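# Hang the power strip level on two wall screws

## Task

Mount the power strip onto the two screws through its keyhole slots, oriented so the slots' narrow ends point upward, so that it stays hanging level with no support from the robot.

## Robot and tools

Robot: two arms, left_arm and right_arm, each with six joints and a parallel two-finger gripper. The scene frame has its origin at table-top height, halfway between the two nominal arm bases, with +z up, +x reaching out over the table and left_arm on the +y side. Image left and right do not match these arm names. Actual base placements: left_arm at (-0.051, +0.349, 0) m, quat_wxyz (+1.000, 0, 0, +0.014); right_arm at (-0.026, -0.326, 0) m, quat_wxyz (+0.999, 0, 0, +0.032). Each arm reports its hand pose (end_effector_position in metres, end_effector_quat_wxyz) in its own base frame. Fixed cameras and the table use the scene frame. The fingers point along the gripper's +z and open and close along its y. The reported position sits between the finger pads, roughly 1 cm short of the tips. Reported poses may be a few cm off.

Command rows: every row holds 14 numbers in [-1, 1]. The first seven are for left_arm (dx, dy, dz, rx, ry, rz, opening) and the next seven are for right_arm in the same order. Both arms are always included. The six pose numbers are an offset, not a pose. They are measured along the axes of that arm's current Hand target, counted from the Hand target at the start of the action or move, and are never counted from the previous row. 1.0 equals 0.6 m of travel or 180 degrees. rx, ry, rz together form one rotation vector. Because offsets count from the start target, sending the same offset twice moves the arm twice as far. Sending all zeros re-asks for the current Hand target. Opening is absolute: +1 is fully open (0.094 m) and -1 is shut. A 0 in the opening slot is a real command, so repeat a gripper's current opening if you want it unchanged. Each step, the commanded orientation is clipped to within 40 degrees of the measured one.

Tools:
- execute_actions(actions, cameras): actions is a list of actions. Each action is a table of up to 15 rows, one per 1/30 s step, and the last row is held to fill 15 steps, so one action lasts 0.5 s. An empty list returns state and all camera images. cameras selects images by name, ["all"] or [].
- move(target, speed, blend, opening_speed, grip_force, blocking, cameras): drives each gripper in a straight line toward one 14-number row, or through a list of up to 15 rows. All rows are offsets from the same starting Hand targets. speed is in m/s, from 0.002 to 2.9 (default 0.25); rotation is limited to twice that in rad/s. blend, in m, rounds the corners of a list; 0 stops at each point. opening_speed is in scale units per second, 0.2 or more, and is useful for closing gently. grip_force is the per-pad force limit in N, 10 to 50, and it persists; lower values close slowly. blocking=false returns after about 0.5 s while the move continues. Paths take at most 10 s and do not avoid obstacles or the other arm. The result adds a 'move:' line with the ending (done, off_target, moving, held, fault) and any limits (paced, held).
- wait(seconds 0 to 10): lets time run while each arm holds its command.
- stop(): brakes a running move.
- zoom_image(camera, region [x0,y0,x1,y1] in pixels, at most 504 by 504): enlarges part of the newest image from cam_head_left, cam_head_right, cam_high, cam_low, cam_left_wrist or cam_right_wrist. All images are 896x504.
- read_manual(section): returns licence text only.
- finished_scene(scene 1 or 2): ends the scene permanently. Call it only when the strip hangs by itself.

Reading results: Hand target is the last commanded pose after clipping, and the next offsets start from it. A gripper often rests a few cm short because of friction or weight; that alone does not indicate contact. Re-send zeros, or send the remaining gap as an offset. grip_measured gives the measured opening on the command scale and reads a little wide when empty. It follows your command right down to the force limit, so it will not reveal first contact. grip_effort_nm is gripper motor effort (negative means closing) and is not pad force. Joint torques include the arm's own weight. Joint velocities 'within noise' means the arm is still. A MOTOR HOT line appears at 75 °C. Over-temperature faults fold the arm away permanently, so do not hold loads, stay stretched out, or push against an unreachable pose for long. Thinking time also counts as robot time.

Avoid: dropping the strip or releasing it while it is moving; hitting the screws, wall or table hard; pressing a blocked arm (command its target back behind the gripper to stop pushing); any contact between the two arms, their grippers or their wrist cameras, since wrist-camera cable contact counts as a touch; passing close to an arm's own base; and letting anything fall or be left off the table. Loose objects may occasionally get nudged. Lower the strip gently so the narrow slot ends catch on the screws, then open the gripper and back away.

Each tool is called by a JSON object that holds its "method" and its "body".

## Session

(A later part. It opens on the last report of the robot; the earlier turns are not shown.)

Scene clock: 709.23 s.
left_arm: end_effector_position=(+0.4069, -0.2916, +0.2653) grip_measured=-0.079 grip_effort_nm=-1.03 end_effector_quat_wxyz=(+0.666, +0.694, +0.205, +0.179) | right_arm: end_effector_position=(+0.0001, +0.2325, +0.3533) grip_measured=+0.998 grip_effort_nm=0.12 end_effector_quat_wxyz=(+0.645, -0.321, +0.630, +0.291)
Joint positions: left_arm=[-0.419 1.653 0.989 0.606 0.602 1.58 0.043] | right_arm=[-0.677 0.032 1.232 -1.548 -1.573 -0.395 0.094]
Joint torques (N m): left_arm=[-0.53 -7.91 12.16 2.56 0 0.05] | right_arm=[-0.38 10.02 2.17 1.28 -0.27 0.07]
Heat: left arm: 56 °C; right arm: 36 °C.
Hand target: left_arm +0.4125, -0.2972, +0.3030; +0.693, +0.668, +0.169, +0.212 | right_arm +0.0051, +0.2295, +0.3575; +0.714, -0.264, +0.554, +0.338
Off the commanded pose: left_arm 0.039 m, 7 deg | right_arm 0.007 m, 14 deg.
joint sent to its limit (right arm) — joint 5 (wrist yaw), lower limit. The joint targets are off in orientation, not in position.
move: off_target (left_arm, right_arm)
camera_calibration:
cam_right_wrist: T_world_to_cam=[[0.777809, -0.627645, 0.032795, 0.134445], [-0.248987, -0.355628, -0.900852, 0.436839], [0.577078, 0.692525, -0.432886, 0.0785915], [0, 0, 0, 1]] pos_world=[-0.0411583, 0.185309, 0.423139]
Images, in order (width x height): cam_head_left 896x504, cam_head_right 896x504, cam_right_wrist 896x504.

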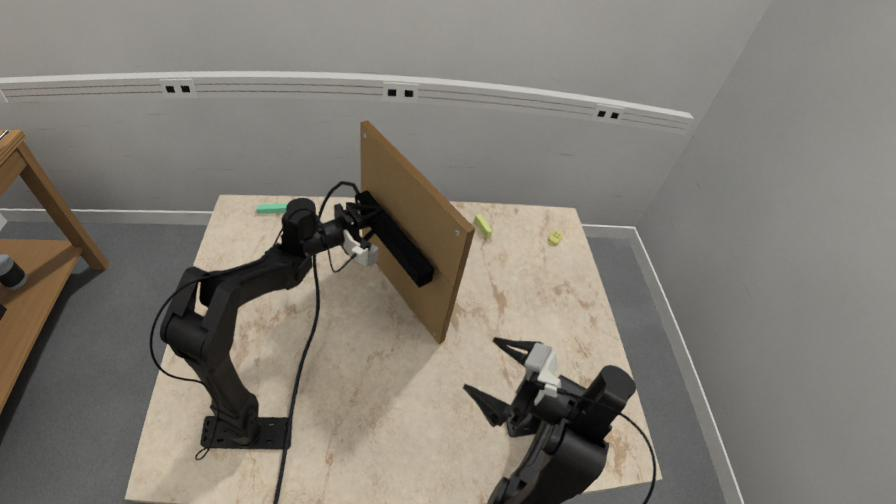

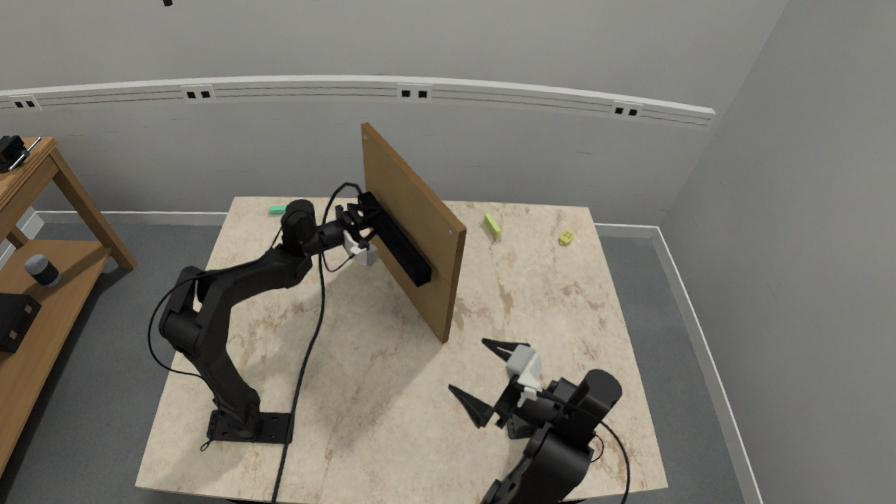

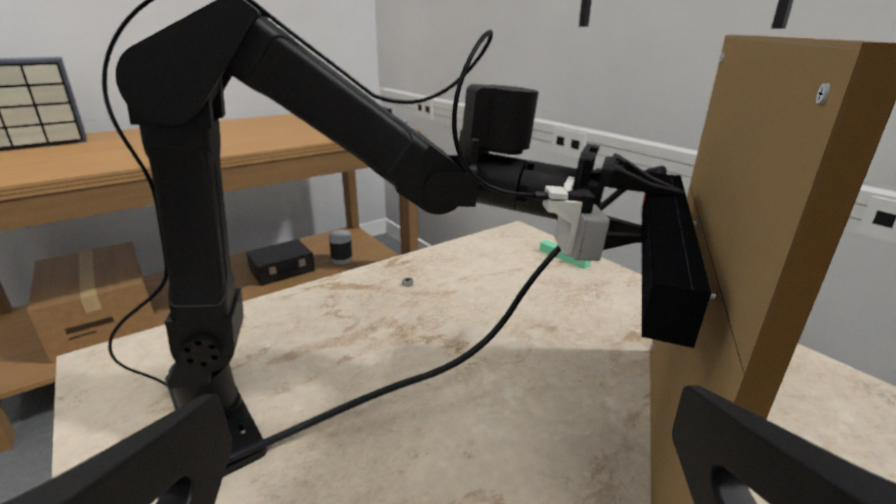

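{"method": "move", "body": {"target": [[0.003,-0.004,0.0,0,0,0,-0.2,0,0,0,0,0,0,1],[0.003,-0.004,0.03,0,0,0,-0.2,0,0,0,0,0,0,1]], "speed": 0.05, "cameras": ["cam_head_left","cam_head_right","cam_right_wrist"]}}

{"method": "zoom_image", "body": {"camera": "cam_head_left", "region": [340, 180, 440, 280]}}

{"method": "zoom_image", "body": {"camera": "cam_right_wrist", "region": [580, 110, 780, 370]}}

Scene clock: 717.80 s.
left_arm: end_effector_position=(+0.4152, -0.3029, +0.2678) grip_measured=-0.080 grip_effort_nm=-1.03 end_effector_quat_wxyz=(+0.669, +0.693, +0.200, +0.181) | right_arm: end_effector_position=(+0.0001, +0.2325, +0.3533) grip_measured=+0.998 grip_effort_nm=0.12 end_effector_quat_wxyz=(+0.645, -0.321, +0.630, +0.291)
Joint positions: left_arm=[-0.436 1.699 1.041 0.61 0.59 1.581 0.043] | right_arm=[-0.677 0.032 1.232 -1.548 -1.573 -0.395 0.094]
Joint torques (N m): left_arm=[-1.16 -7.25 12.97 2.51 -0.12 0.04] | right_arm=[-0.32 10.15 2.18 1.26 -0.28 0.08]
Heat: left arm: 58 °C; right arm: 36 °C.
Hand target: left_arm +0.4235, -0.3116, +0.3018; +0.693, +0.668, +0.169, +0.212 | right_arm +0.0051, +0.2295, +0.3575; +0.714, -0.264, +0.554, +0.338
Off the commanded pose: left_arm 0.036 m, 6 deg | right_arm 0.007 m, 14 deg.
joint sent to its limit (right arm) — joint 5 (wrist yaw), lower limit. The joint targets are off in orientation, not in position.
move: off_target (left_arm, right_arm)
camera_calibration:
cam_right_wrist: T_world_to_cam=[[0.777809, -0.627645, 0.032795, 0.134445], [-0.248987, -0.355628, -0.900852, 0.436839], [0.577078, 0.692525, -0.432886, 0.0785915], [0, 0, 0, 1]] pos_world=[-0.0411583, 0.185309, 0.423139]
Images, in order (width x height): cam_head_left 896x504, cam_head_right 896x504, cam_right_wrist 896x504.

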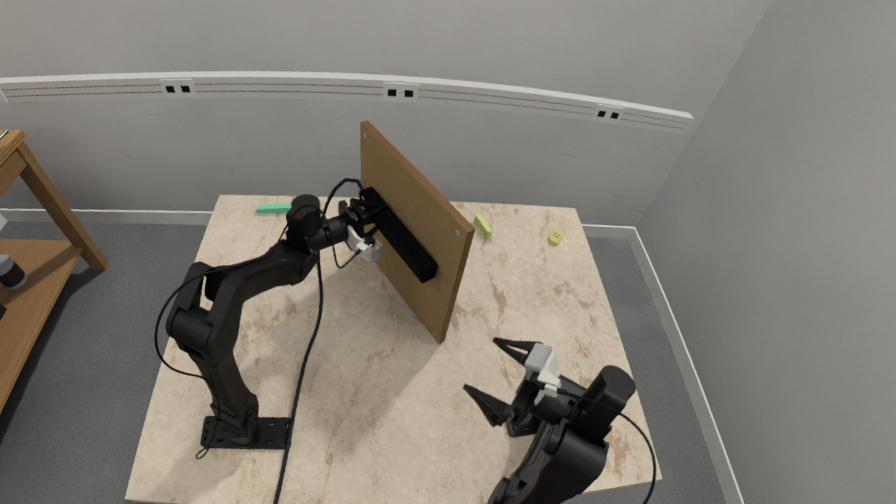

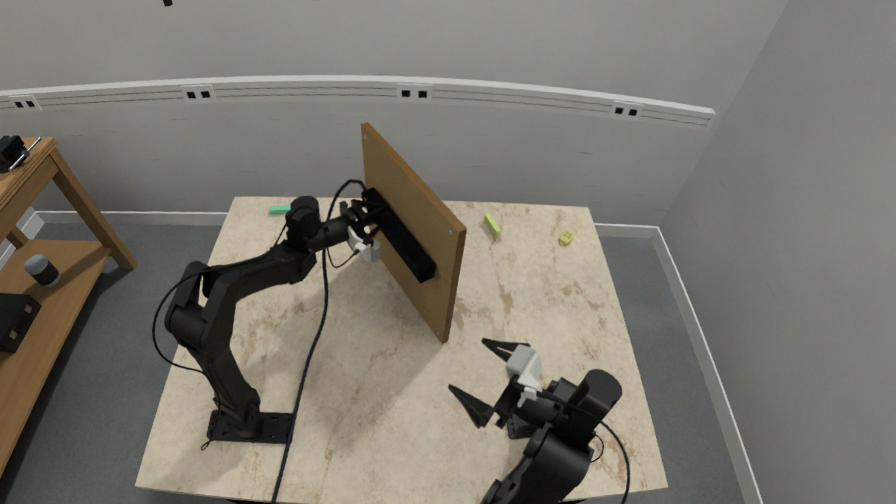

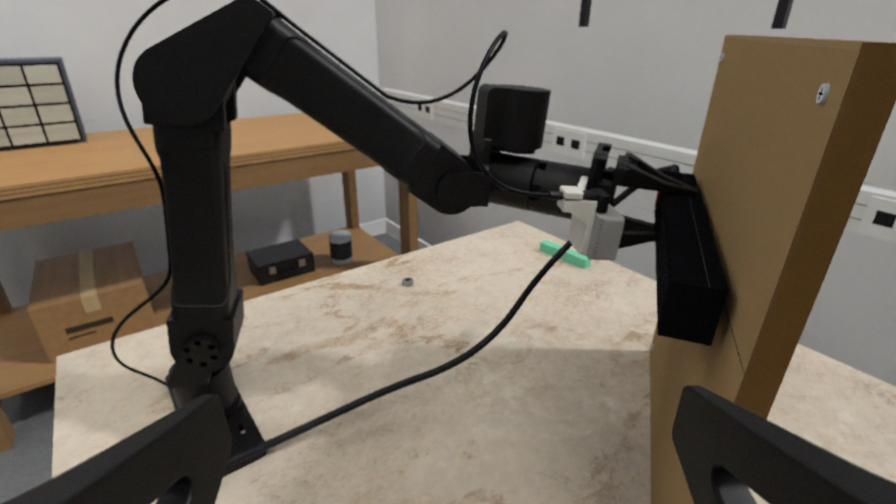

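Scaled by 5.040 from the camera's 896x504 image, which has a finer 1280x720 frame.

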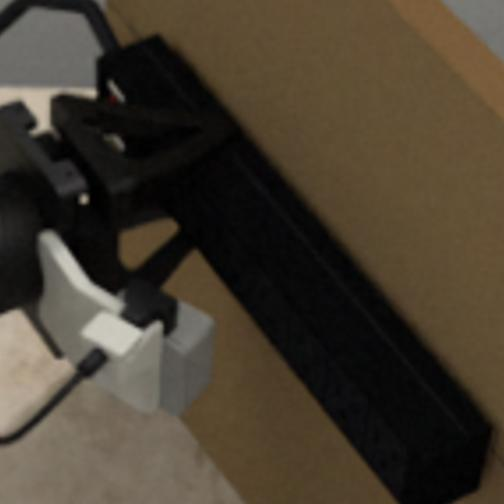

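Scaled by 1.938 from the camera's 896x504 image, which has a finer 1280x720 frame.

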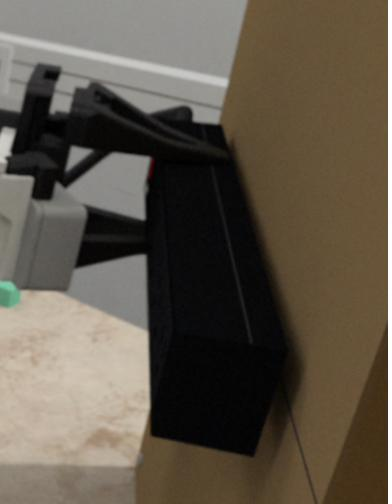

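{"method": "move", "body": {"target": [0,-0.02,0,0,0,0,-0.2,0,0,0,0,0,0,1], "speed": 0.05, "cameras": ["cam_head_left","cam_right_wrist","cam_head_right"]}}

{"method": "zoom_image", "body": {"camera": "cam_head_left", "region": [340, 180, 440, 280]}}

{"method": "zoom_image", "body": {"camera": "cam_right_wrist", "region": [580, 110, 780, 370]}}

Scene clock: 731.87 s.
left_arm: end_effector_position=(+0.4156, -0.3031, +0.2672) grip_measured=-0.081 grip_effort_nm=-1.03 end_effector_quat_wxyz=(+0.672, +0.692, +0.193, +0.179) | right_arm: end_effector_position=(+0.0001, +0.2325, +0.3533) grip_measured=+0.998 grip_effort_nm=0.12 end_effector_quat_wxyz=(+0.645, -0.321, +0.630, +0.291)
Joint positions: left_arm=[-0.431 1.708 1.041 0.628 0.606 1.581 0.043] | right_arm=[-0.677 0.032 1.232 -1.548 -1.573 -0.395 0.094]
Joint torques (N m): left_arm=[-1.58 -6.19 11.1 2.74 -0.28 0.05] | right_arm=[-0.46 10.17 2.22 1.25 -0.27 0.09]
Heat: left arm: 60 °C; right arm: 36 °C.
Hand target: left_arm +0.4244, -0.3118, +0.2897; +0.693, +0.668, +0.169, +0.212 | right_arm +0.0051, +0.2295, +0.3575; +0.714, -0.264, +0.554, +0.338
Off the commanded pose: left_arm 0.026 m, 6 deg | right_arm 0.007 m, 14 deg.
joint sent to its limit (right arm) — joint 5 (wrist yaw), lower limit. The joint targets are off in orientation, not in position.
move: off_target (left_arm, right_arm)
camera_calibration:
cam_right_wrist: T_world_to_cam=[[0.777809, -0.627645, 0.032795, 0.134445], [-0.248987, -0.355628, -0.900852, 0.436839], [0.577078, 0.692525, -0.432886, 0.0785915], [0, 0, 0, 1]] pos_world=[-0.0411583, 0.185309, 0.423139]
Images, in order (width x height): cam_head_left 896x504, cam_head_right 896x504, cam_right_wrist 896x504.

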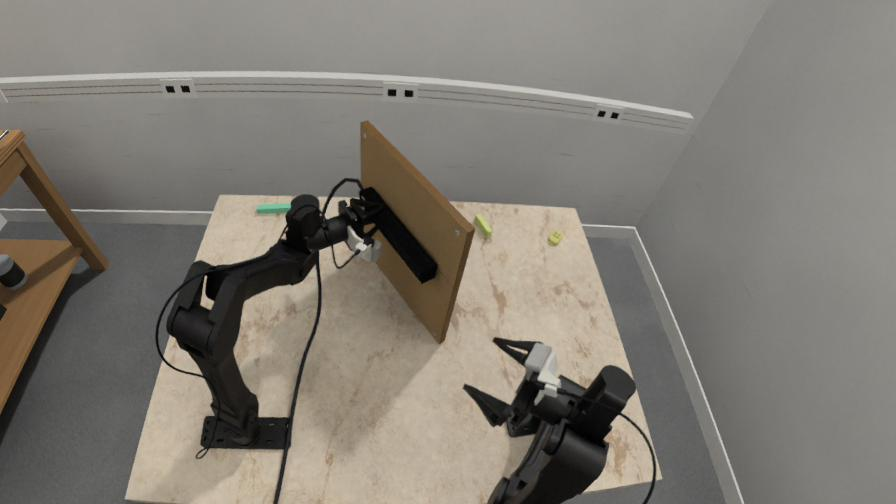

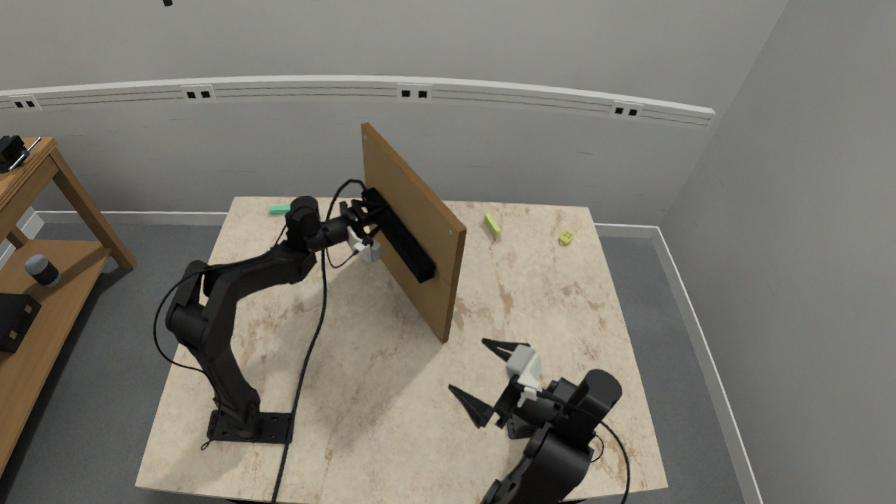

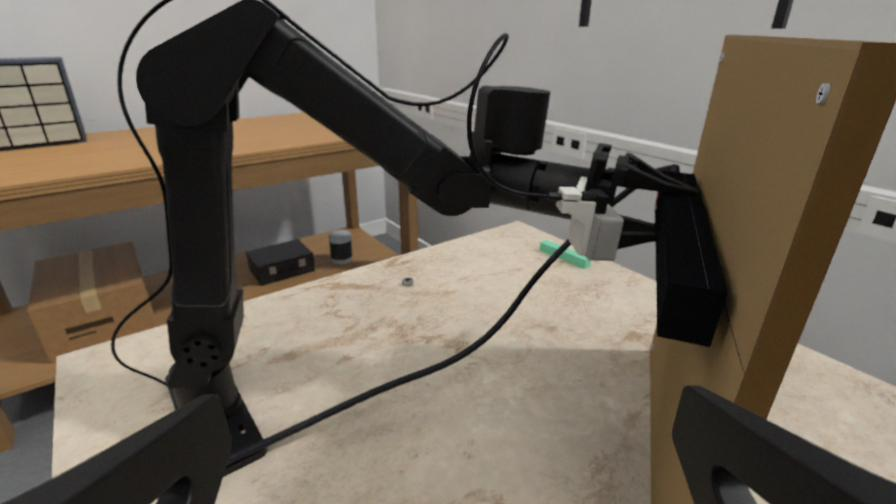

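Scaled by 5.040 from the camera's 896x504 image, which has a finer 1280x720 frame.

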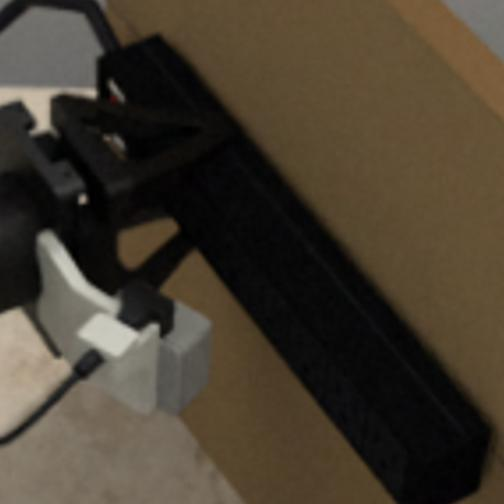

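Scaled by 1.938 from the camera's 896x504 image, which has a finer 1280x720 frame.

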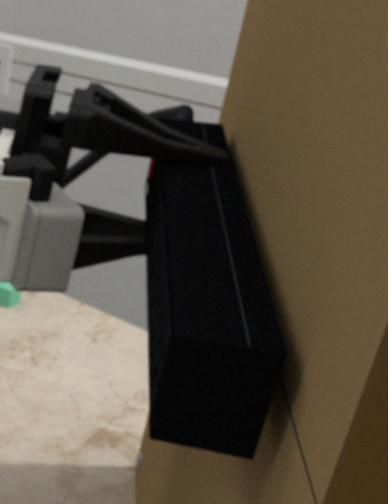

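{"method": "move", "body": {"target": [0,-0.025,0,0.005,0,0,-0.2,0,0,0,0,0,0,1], "speed": 0.05, "cameras": ["cam_head_left","cam_right_wrist"]}}

{"method": "zoom_image", "body": {"camera": "cam_head_left", "region": [340, 180, 440, 280]}}

{"method": "zoom_image", "body": {"camera": "cam_right_wrist", "region": [580, 110, 780, 370]}}

Scene clock: 736.07 s.
left_arm: end_effector_position=(+0.4157, -0.3037, +0.2666) grip_measured=-0.083 grip_effort_nm=-1.02 end_effector_quat_wxyz=(+0.677, +0.690, +0.183, +0.177) | right_arm: end_effector_position=(+0.0001, +0.2325, +0.3533) grip_measured=+0.998 grip_effort_nm=0.12 end_effector_quat_wxyz=(+0.645, -0.321, +0.630, +0.291)
Joint positions: left_arm=[-0.425 1.722 1.041 0.656 0.631 1.581 0.043] | right_arm=[-0.677 0.032 1.232 -1.548 -1.573 -0.395 0.094]
Joint torques (N m): left_arm=[-2.17 -5.41 9.58 2.64 -0.53 0.14] | right_arm=[-0.49 10.18 2.19 1.28 -0.26 0.06]
Heat: left arm: 61 °C; right arm: 36 °C.
Hand target: left_arm +0.4254, -0.3121, +0.2747; +0.688, +0.673, +0.171, +0.210 | right_arm +0.0051, +0.2295, +0.3575; +0.714, -0.264, +0.554, +0.338
Off the commanded pose: left_arm 0.015 m, 5 deg | right_arm 0.007 m, 14 deg.
joint sent to its limit (right arm) — joint 5 (wrist yaw), lower limit. The joint targets are off in orientation, not in position.
move: off_target (left_arm, right_arm)
camera_calibration:
cam_right_wrist: T_world_to_cam=[[0.777809, -0.627645, 0.032795, 0.134445], [-0.248987, -0.355628, -0.900852, 0.436839], [0.577078, 0.692525, -0.432886, 0.0785915], [0, 0, 0, 1]] pos_world=[-0.0411583, 0.185309, 0.423139]
Images, in order (width x height): cam_head_left 896x504, cam_right_wrist 896x504.

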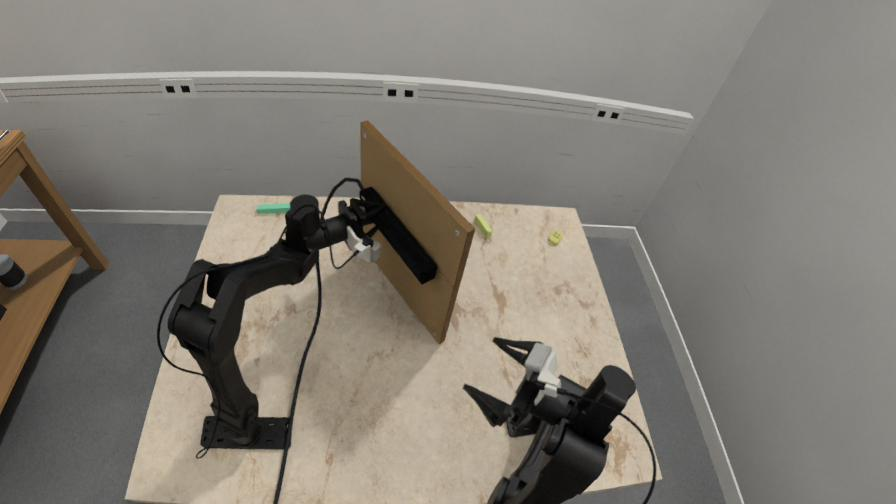

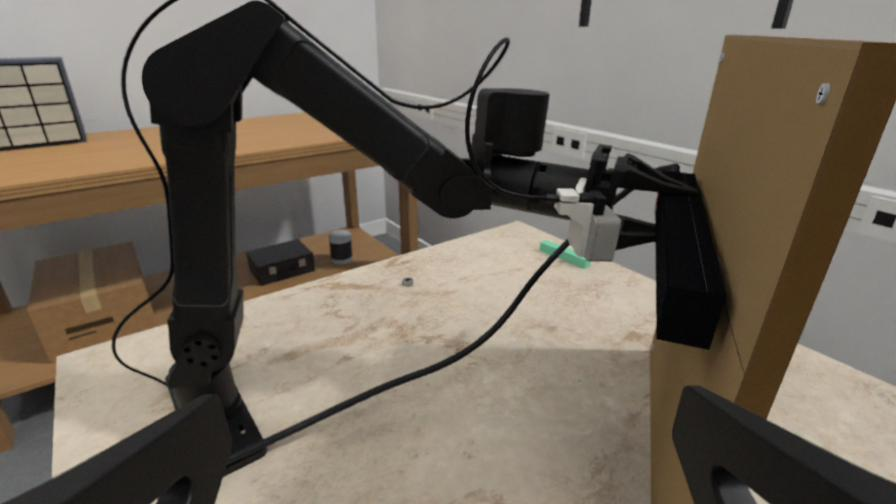

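Scaled by 5.040 from the camera's 896x504 image, which has a finer 1280x720 frame.

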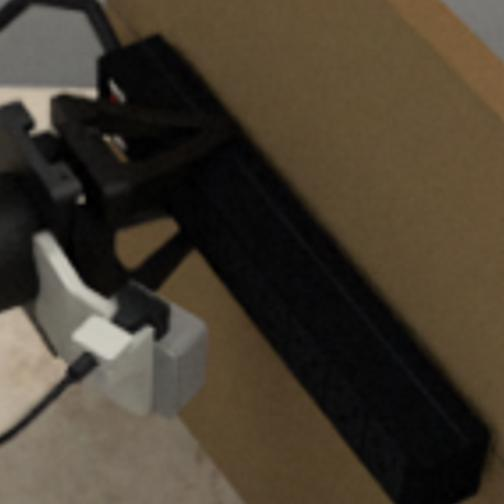

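Scaled by 1.938 from the camera's 896x504 image, which has a finer 1280x720 frame.

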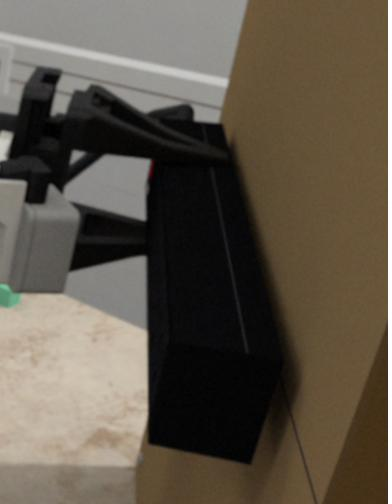

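Near is sagging slightly. Continue with stronger z press.

{"method": "move", "body": {"target": [0,-0.03,0.01,0.008,0,0,-0.2,0,0,0,0,0,0,1], "speed": 0.05}}

{"method": "move", "body": {"target": [0,-0.02,0.01,0.008,0,0,-0.2,0,0,0,0,0,0,1], "speed": 0.05, "cameras": ["cam_head_left","cam_right_wrist"]}}

{"method": "zoom_image", "body": {"camera": "cam_head_left", "region": [340, 180, 440, 280]}}

{"method": "zoom_image", "body": {"camera": "cam_right_wrist", "region": [580, 110, 780, 370]}}

Scene clock: 740.43 s.
left_arm: end_effector_position=(+0.4155, -0.3043, +0.2649) grip_measured=-0.085 grip_effort_nm=-1.03 end_effector_quat_wxyz=(+0.683, +0.688, +0.165, +0.181) | right_arm: end_effector_position=(+0.0001, +0.2325, +0.3533) grip_measured=+0.998 grip_effort_nm=0.12 end_effector_quat_wxyz=(+0.645, -0.321, +0.630, +0.291)
Joint positions: left_arm=[-0.418 1.741 1.035 0.704 0.658 1.596 0.043] | right_arm=[-0.677 0.032 1.232 -1.548 -1.573 -0.395 0.094]
Joint torques (N m): left_arm=[-3.51 -3.93 9.68 2.27 -0.88 0.16] | right_arm=[-0.36 10.1 2.24 1.27 -0.26 0.07]
Heat: left arm: 62 °C; right arm: 36 °C.
Hand target: left_arm +0.4296, -0.3173, +0.2570; +0.679, +0.682, +0.173, +0.208 | right_arm +0.0051, +0.2295, +0.3575; +0.714, -0.264, +0.554, +0.338
Off the commanded pose: left_arm 0.021 m, 3 deg | right_arm 0.007 m, 14 deg.
joint sent to its limit (right arm) — joint 5 (wrist yaw), lower limit. The joint targets are off in orientation, not in position.
move: off_target (left_arm, right_arm)

Scene clock: 741.27 s.
left_arm: end_effector_position=(+0.4153, -0.3048, +0.2636) grip_measured=-0.088 grip_effort_nm=-1.03 end_effector_quat_wxyz=(+0.685, +0.688, +0.152, +0.185) | right_arm: end_effector_position=(+0.0001, +0.2325, +0.3533) grip_measured=+0.998 grip_effort_nm=0.12 end_effector_quat_wxyz=(+0.645, -0.321, +0.630, +0.291)
Joint positions: left_arm=[-0.415 1.753 1.034 0.727 0.674 1.613 0.043] | right_arm=[-0.677 0.032 1.232 -1.548 -1.573 -0.395 0.094]
Joint torques (N m): left_arm=[-4.51 -3.03 10.09 1.9 -1.13 0.17] | right_arm=[-0.39 10.14 2.24 1.22 -0.26 0.11]
Heat: left arm: 61 °C; right arm: 36 °C.
Hand target: left_arm +0.4332, -0.3222, +0.2450; +0.671, +0.690, +0.176, +0.206 | right_arm +0.0051, +0.2295, +0.3575; +0.714, -0.264, +0.554, +0.338
Off the commanded pose: left_arm 0.031 m, 4 deg | right_arm 0.007 m, 14 deg.
joint sent to its limit (right arm) — joint 5 (wrist yaw), lower limit. The joint targets are off in orientation, not in position.
move: off_target (left_arm, right_arm)
camera_calibration:
cam_right_wrist: T_world_to_cam=[[0.777809, -0.627645, 0.032795, 0.134445], [-0.248987, -0.355628, -0.900852, 0.436839], [0.577078, 0.692525, -0.432886, 0.0785915], [0, 0, 0, 1]] pos_world=[-0.0411583, 0.185309, 0.423139]
Images, in order (width x height): cam_head_left 896x504, cam_right_wrist 896x504.

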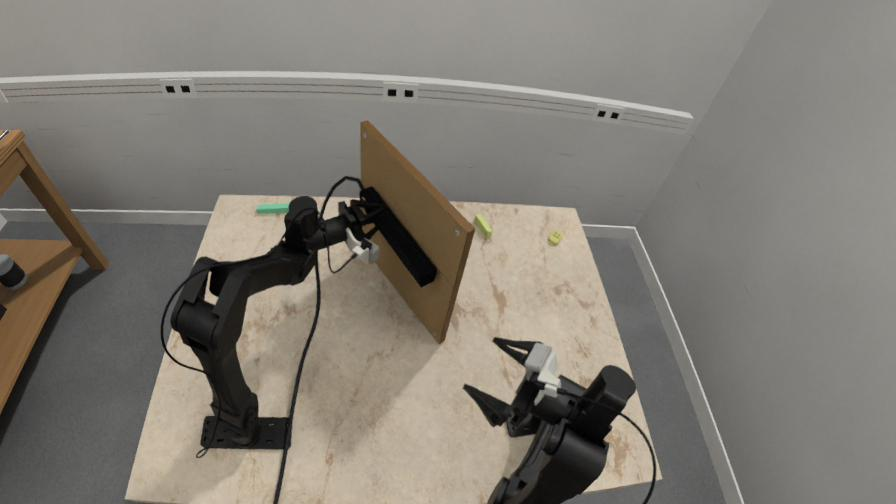

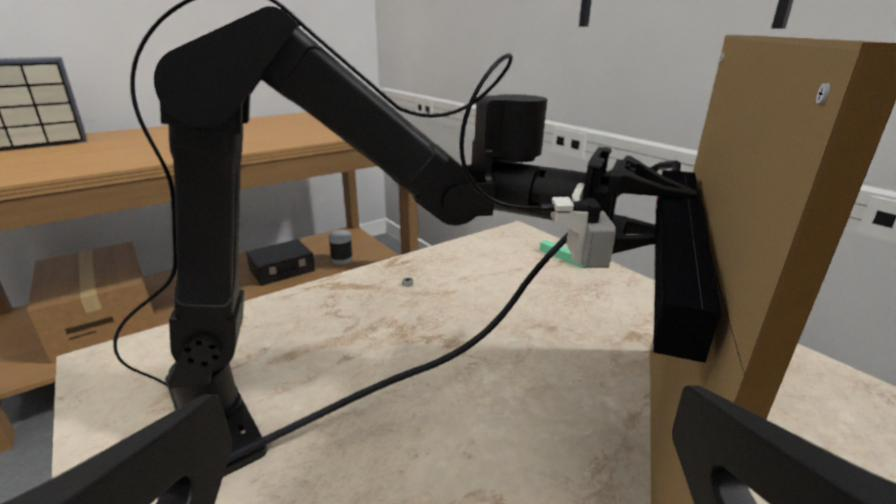

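Scaled by 5.040 from the camera's 896x504 image, which has a finer 1280x720 frame.

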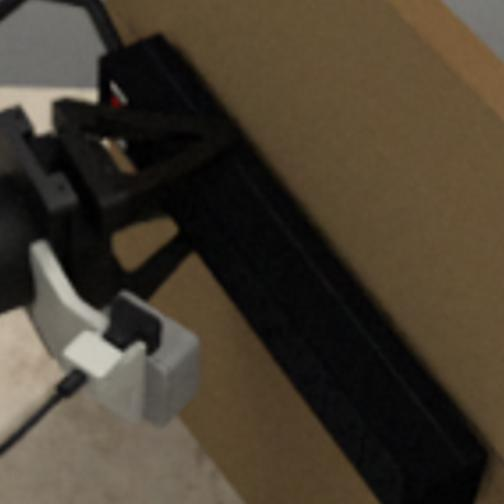

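Scaled by 1.938 from the camera's 896x504 image, which has a finer 1280x720 frame.

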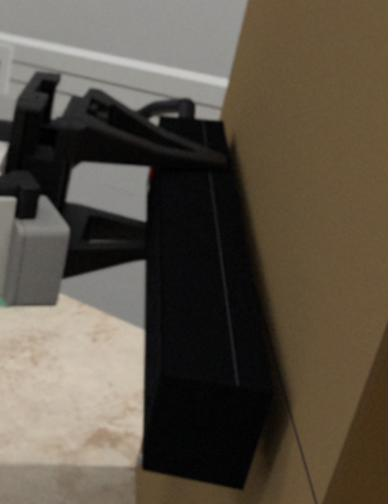

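{"method": "move", "body": {"target": [[0,0.025,-0.02,-0.012,0,0,-0.2,0,0,0,0,0,0,1],[0,0.025,0.0,-0.012,0.05,0,-0.2,0,0,0,0,0,0,1]], "speed": 0.06, "cameras": ["cam_head_left","cam_right_wrist"]}}

{"method": "zoom_image", "body": {"camera": "cam_head_left", "region": [340, 180, 440, 280]}}

{"method": "zoom_image", "body": {"camera": "cam_right_wrist", "region": [580, 110, 780, 370]}}

Scene clock: 748.63 s.
left_arm: end_effector_position=(+0.4165, -0.3031, +0.2633) grip_measured=-0.090 grip_effort_nm=-1.03 end_effector_quat_wxyz=(+0.676, +0.675, +0.181, +0.234) | right_arm: end_effector_position=(+0.0001, +0.2325, +0.3533) grip_measured=+0.998 grip_effort_nm=0.12 end_effector_quat_wxyz=(+0.645, -0.321, +0.630, +0.291)
Joint positions: left_arm=[-0.456 1.723 0.976 0.775 0.519 1.627 0.043] | right_arm=[-0.677 0.032 1.232 -1.548 -1.573 -0.395 0.094]
Joint torques (N m): left_arm=[-6.86 -4.21 11.12 2 -1.68 -0.17] | right_arm=[-0.5 10.13 2.24 1.28 -0.27 0.08]
Heat: left arm: 59 °C; right arm: 36 °C.
Hand target: left_arm +0.4328, -0.3227, +0.2600; +0.668, +0.659, +0.224, +0.263 | right_arm +0.0051, +0.2295, +0.3575; +0.714, -0.264, +0.554, +0.338
Off the commanded pose: left_arm 0.026 m, 6 deg | right_arm 0.007 m, 14 deg.
joint sent to its limit (right arm) — joint 5 (wrist yaw), lower limit. The joint targets are off in orientation, not in position.
move: off_target (left_arm, right_arm)
camera_calibration:
cam_right_wrist: T_world_to_cam=[[0.777809, -0.627645, 0.032795, 0.134445], [-0.248987, -0.355628, -0.900852, 0.436839], [0.577078, 0.692525, -0.432886, 0.0785915], [0, 0, 0, 1]] pos_world=[-0.0411583, 0.185309, 0.423139]
Images, in order (width x height): cam_head_left 896x504, cam_right_wrist 896x504.

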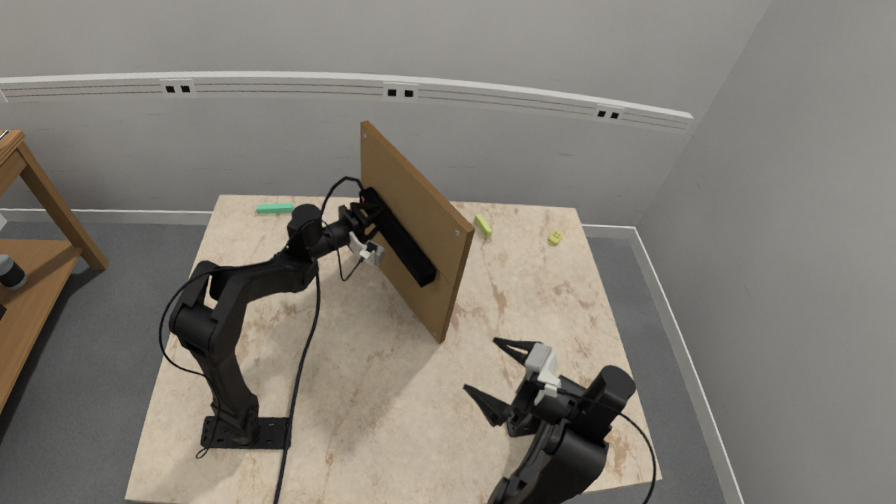

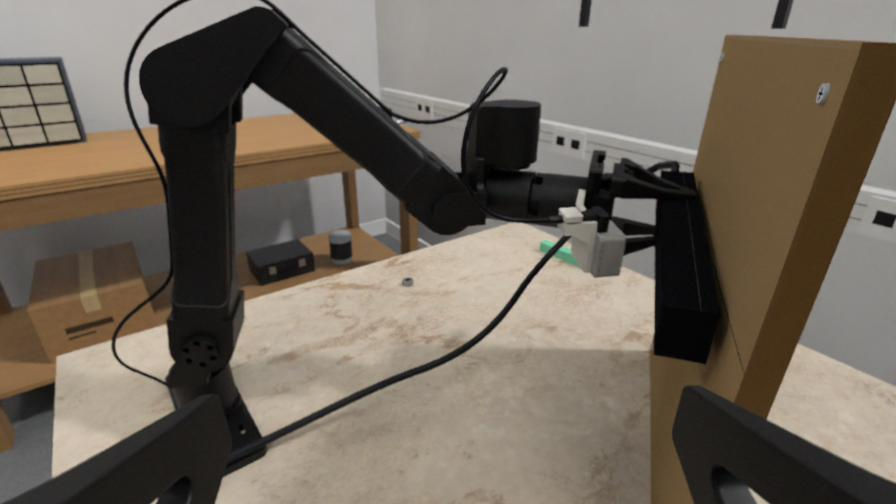

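Scaled by 5.040 from the camera's 896x504 image, which has a finer 1280x720 frame.

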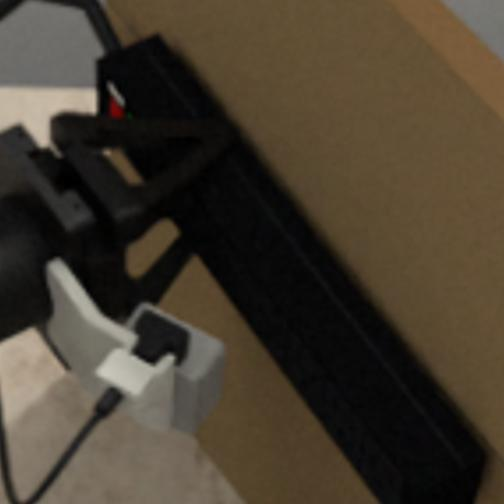

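Scaled by 1.938 from the camera's 896x504 image, which has a finer 1280x720 frame.

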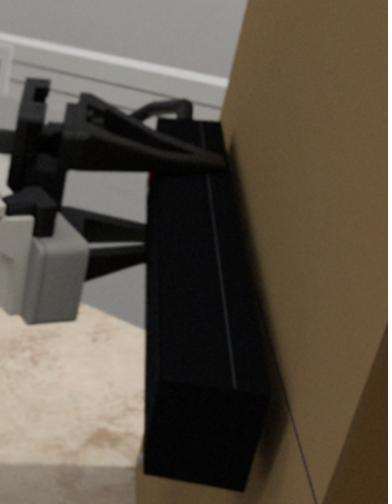

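{"method": "move", "body": {"target": [[0,0.035,-0.03,-0.01,0.0,-0.04,-0.2,0,0,0,0,0,0,1],[0,0.035,0.0,-0.01,0.02,-0.04,-0.2,0,0,0,0,0,0,1]], "speed": 0.06, "cameras": ["cam_head_left","cam_right_wrist"]}}

{"method": "zoom_image", "body": {"camera": "cam_head_left", "region": [340, 180, 440, 280]}}

{"method": "zoom_image", "body": {"camera": "cam_right_wrist", "region": [580, 110, 780, 370]}}

Scene clock: 755.57 s.
left_arm: end_effector_position=(+0.4195, -0.3020, +0.2676) grip_measured=-0.095 grip_effort_nm=-1.03 end_effector_quat_wxyz=(+0.674, +0.652, +0.265, +0.225) | right_arm: end_effector_position=(+0.0001, +0.2325, +0.3533) grip_measured=+0.998 grip_effort_nm=0.12 end_effector_quat_wxyz=(+0.645, -0.321, +0.630, +0.291)
Joint positions: left_arm=[-0.502 1.685 0.967 0.73 0.361 1.503 0.043] | right_arm=[-0.677 0.032 1.232 -1.548 -1.573 -0.395 0.094]
Joint torques (N m): left_arm=[-5.9 -4 13.23 2.32 -1.16 -0.3] | right_arm=[-0.4 10.18 2.39 1.25 -0.31 0.11]
Heat: left arm: 57 °C; right arm: 36 °C.
Hand target: left_arm +0.4316, -0.3229, +0.2810; +0.686, +0.625, +0.282, +0.245 | right_arm +0.0051, +0.2295, +0.3575; +0.714, -0.264, +0.554, +0.338
Off the commanded pose: left_arm 0.028 m, 4 deg | right_arm 0.007 m, 14 deg.
joint sent to its limit (right arm) — joint 5 (wrist yaw), lower limit. The joint targets are off in orientation, not in position.
move: off_target (left_arm, right_arm)
camera_calibration:
cam_right_wrist: T_world_to_cam=[[0.777809, -0.627645, 0.032795, 0.134445], [-0.248987, -0.355628, -0.900852, 0.436839], [0.577078, 0.692525, -0.432886, 0.0785915], [0, 0, 0, 1]] pos_world=[-0.0411583, 0.185309, 0.423139]
Images, in order (width x height): cam_head_left 896x504, cam_right_wrist 896x504.

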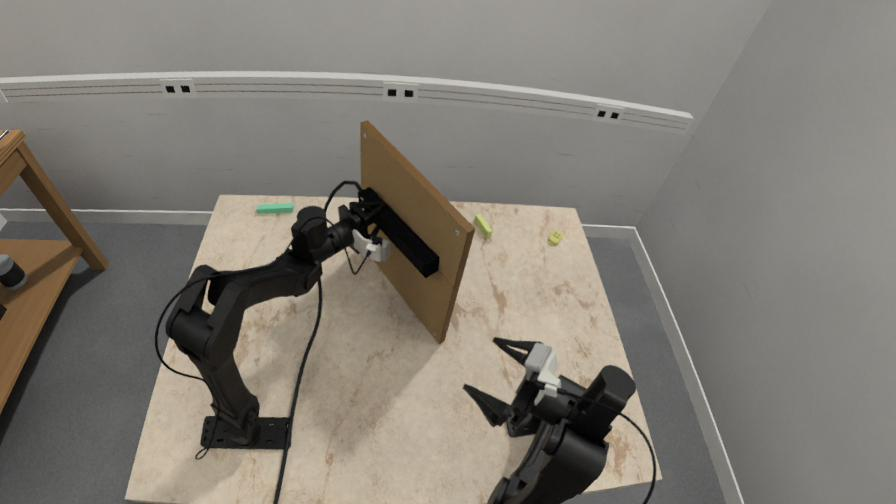

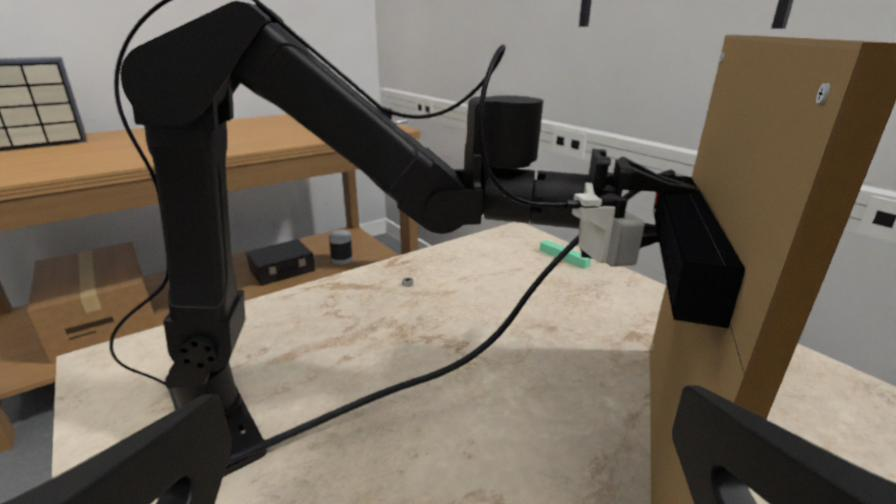

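Scaled by 5.040 from the camera's 896x504 image, which has a finer 1280x720 frame.

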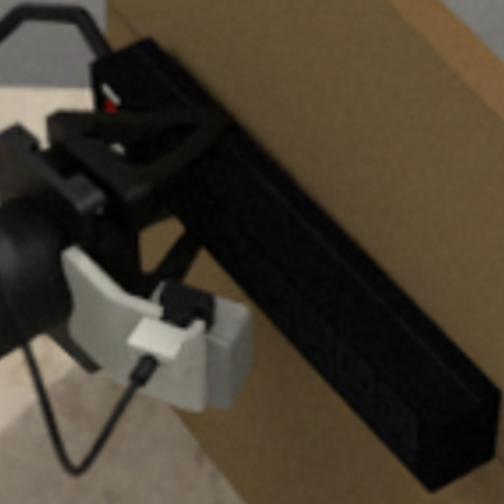

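Scaled by 1.938 from the camera's 896x504 image, which has a finer 1280x720 frame.

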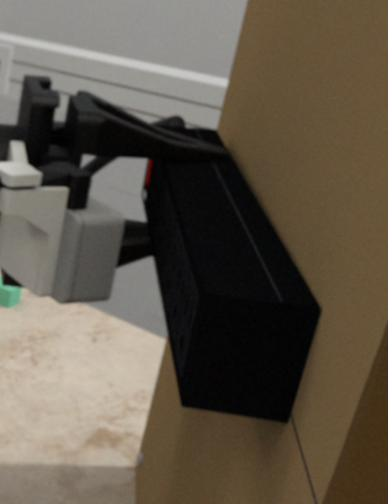

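{"method": "move", "body": {"target": [[0,-0.005,0.01,0,0.03,0.005,-0.2,0,0,0,0,0,0,1],[0,-0.01,0.015,0,0.04,0.025,-0.2,0,0,0,0,0,0,1]], "speed": 0.05, "cameras": ["cam_head_left","cam_right_wrist"]}}

{"method": "zoom_image", "body": {"camera": "cam_head_left", "region": [340, 180, 440, 280]}}

{"method": "zoom_image", "body": {"camera": "cam_right_wrist", "region": [580, 110, 780, 370]}}

Scene clock: 761.73 s.
left_arm: end_effector_position=(+0.4280, -0.2980, +0.2679) grip_measured=-0.099 grip_effort_nm=-1.03 end_effector_quat_wxyz=(+0.643, +0.631, +0.324, +0.289) | right_arm: end_effector_position=(+0.0001, +0.2325, +0.3533) grip_measured=+0.998 grip_effort_nm=0.12 end_effector_quat_wxyz=(+0.645, -0.321, +0.630, +0.291)
Joint positions: left_arm=[-0.577 1.667 0.967 0.694 0.095 1.519 0.042] | right_arm=[-0.677 0.032 1.232 -1.548 -1.573 -0.395 0.094]
Joint torques (N m): left_arm=[-5.64 -0.76 14.12 2.75 -0.52 0.33] | right_arm=[-0.36 10.15 2.32 1.27 -0.3 0.12]
Heat: left arm: 58 °C; right arm: 36 °C.
Hand target: left_arm +0.4378, -0.3299, +0.2756; +0.657, +0.619, +0.300, +0.310 | right_arm +0.0051, +0.2295, +0.3575; +0.714, -0.264, +0.554, +0.338
Off the commanded pose: left_arm 0.034 m, 4 deg | right_arm 0.007 m, 14 deg.
joint sent to its limit (right arm) — joint 5 (wrist yaw), lower limit. The joint targets are off in orientation, not in position.
move: off_target (left_arm, right_arm)
camera_calibration:
cam_right_wrist: T_world_to_cam=[[0.777809, -0.627645, 0.032795, 0.134445], [-0.248987, -0.355628, -0.900852, 0.436839], [0.577078, 0.692525, -0.432886, 0.0785915], [0, 0, 0, 1]] pos_world=[-0.0411583, 0.185309, 0.423139]
Images, in order (width x height): cam_head_left 896x504, cam_right_wrist 896x504.

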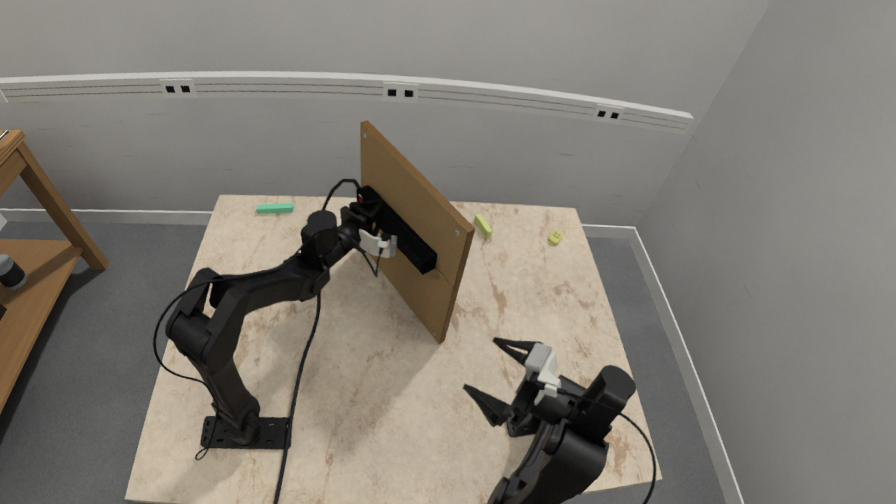

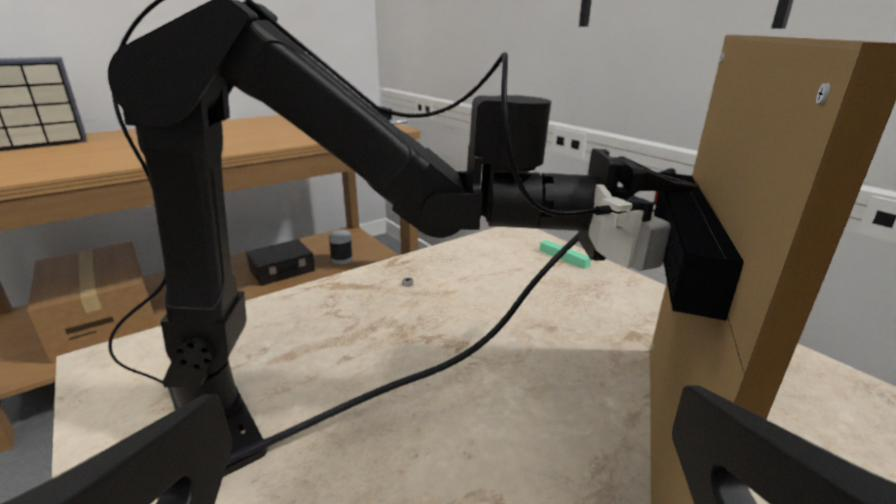

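Scaled by 5.040 from the camera's 896x504 image, which has a finer 1280x720 frame.

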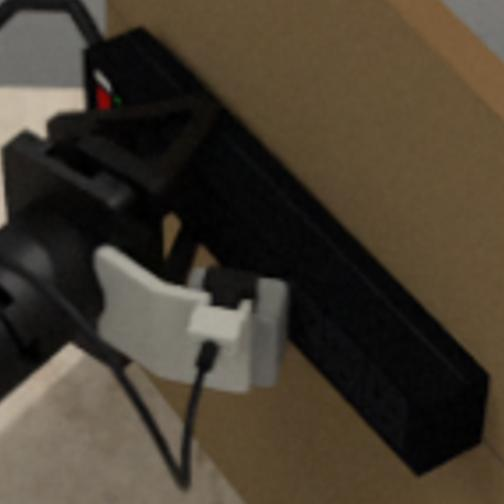

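Scaled by 1.938 from the camera's 896x504 image, which has a finer 1280x720 frame.

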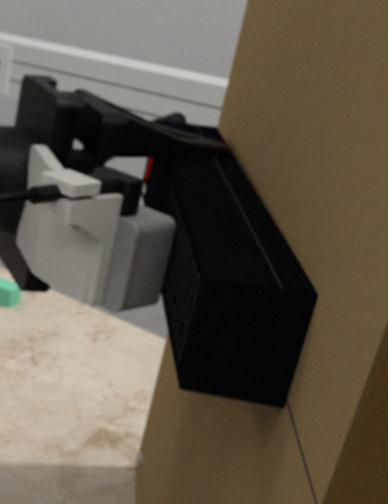

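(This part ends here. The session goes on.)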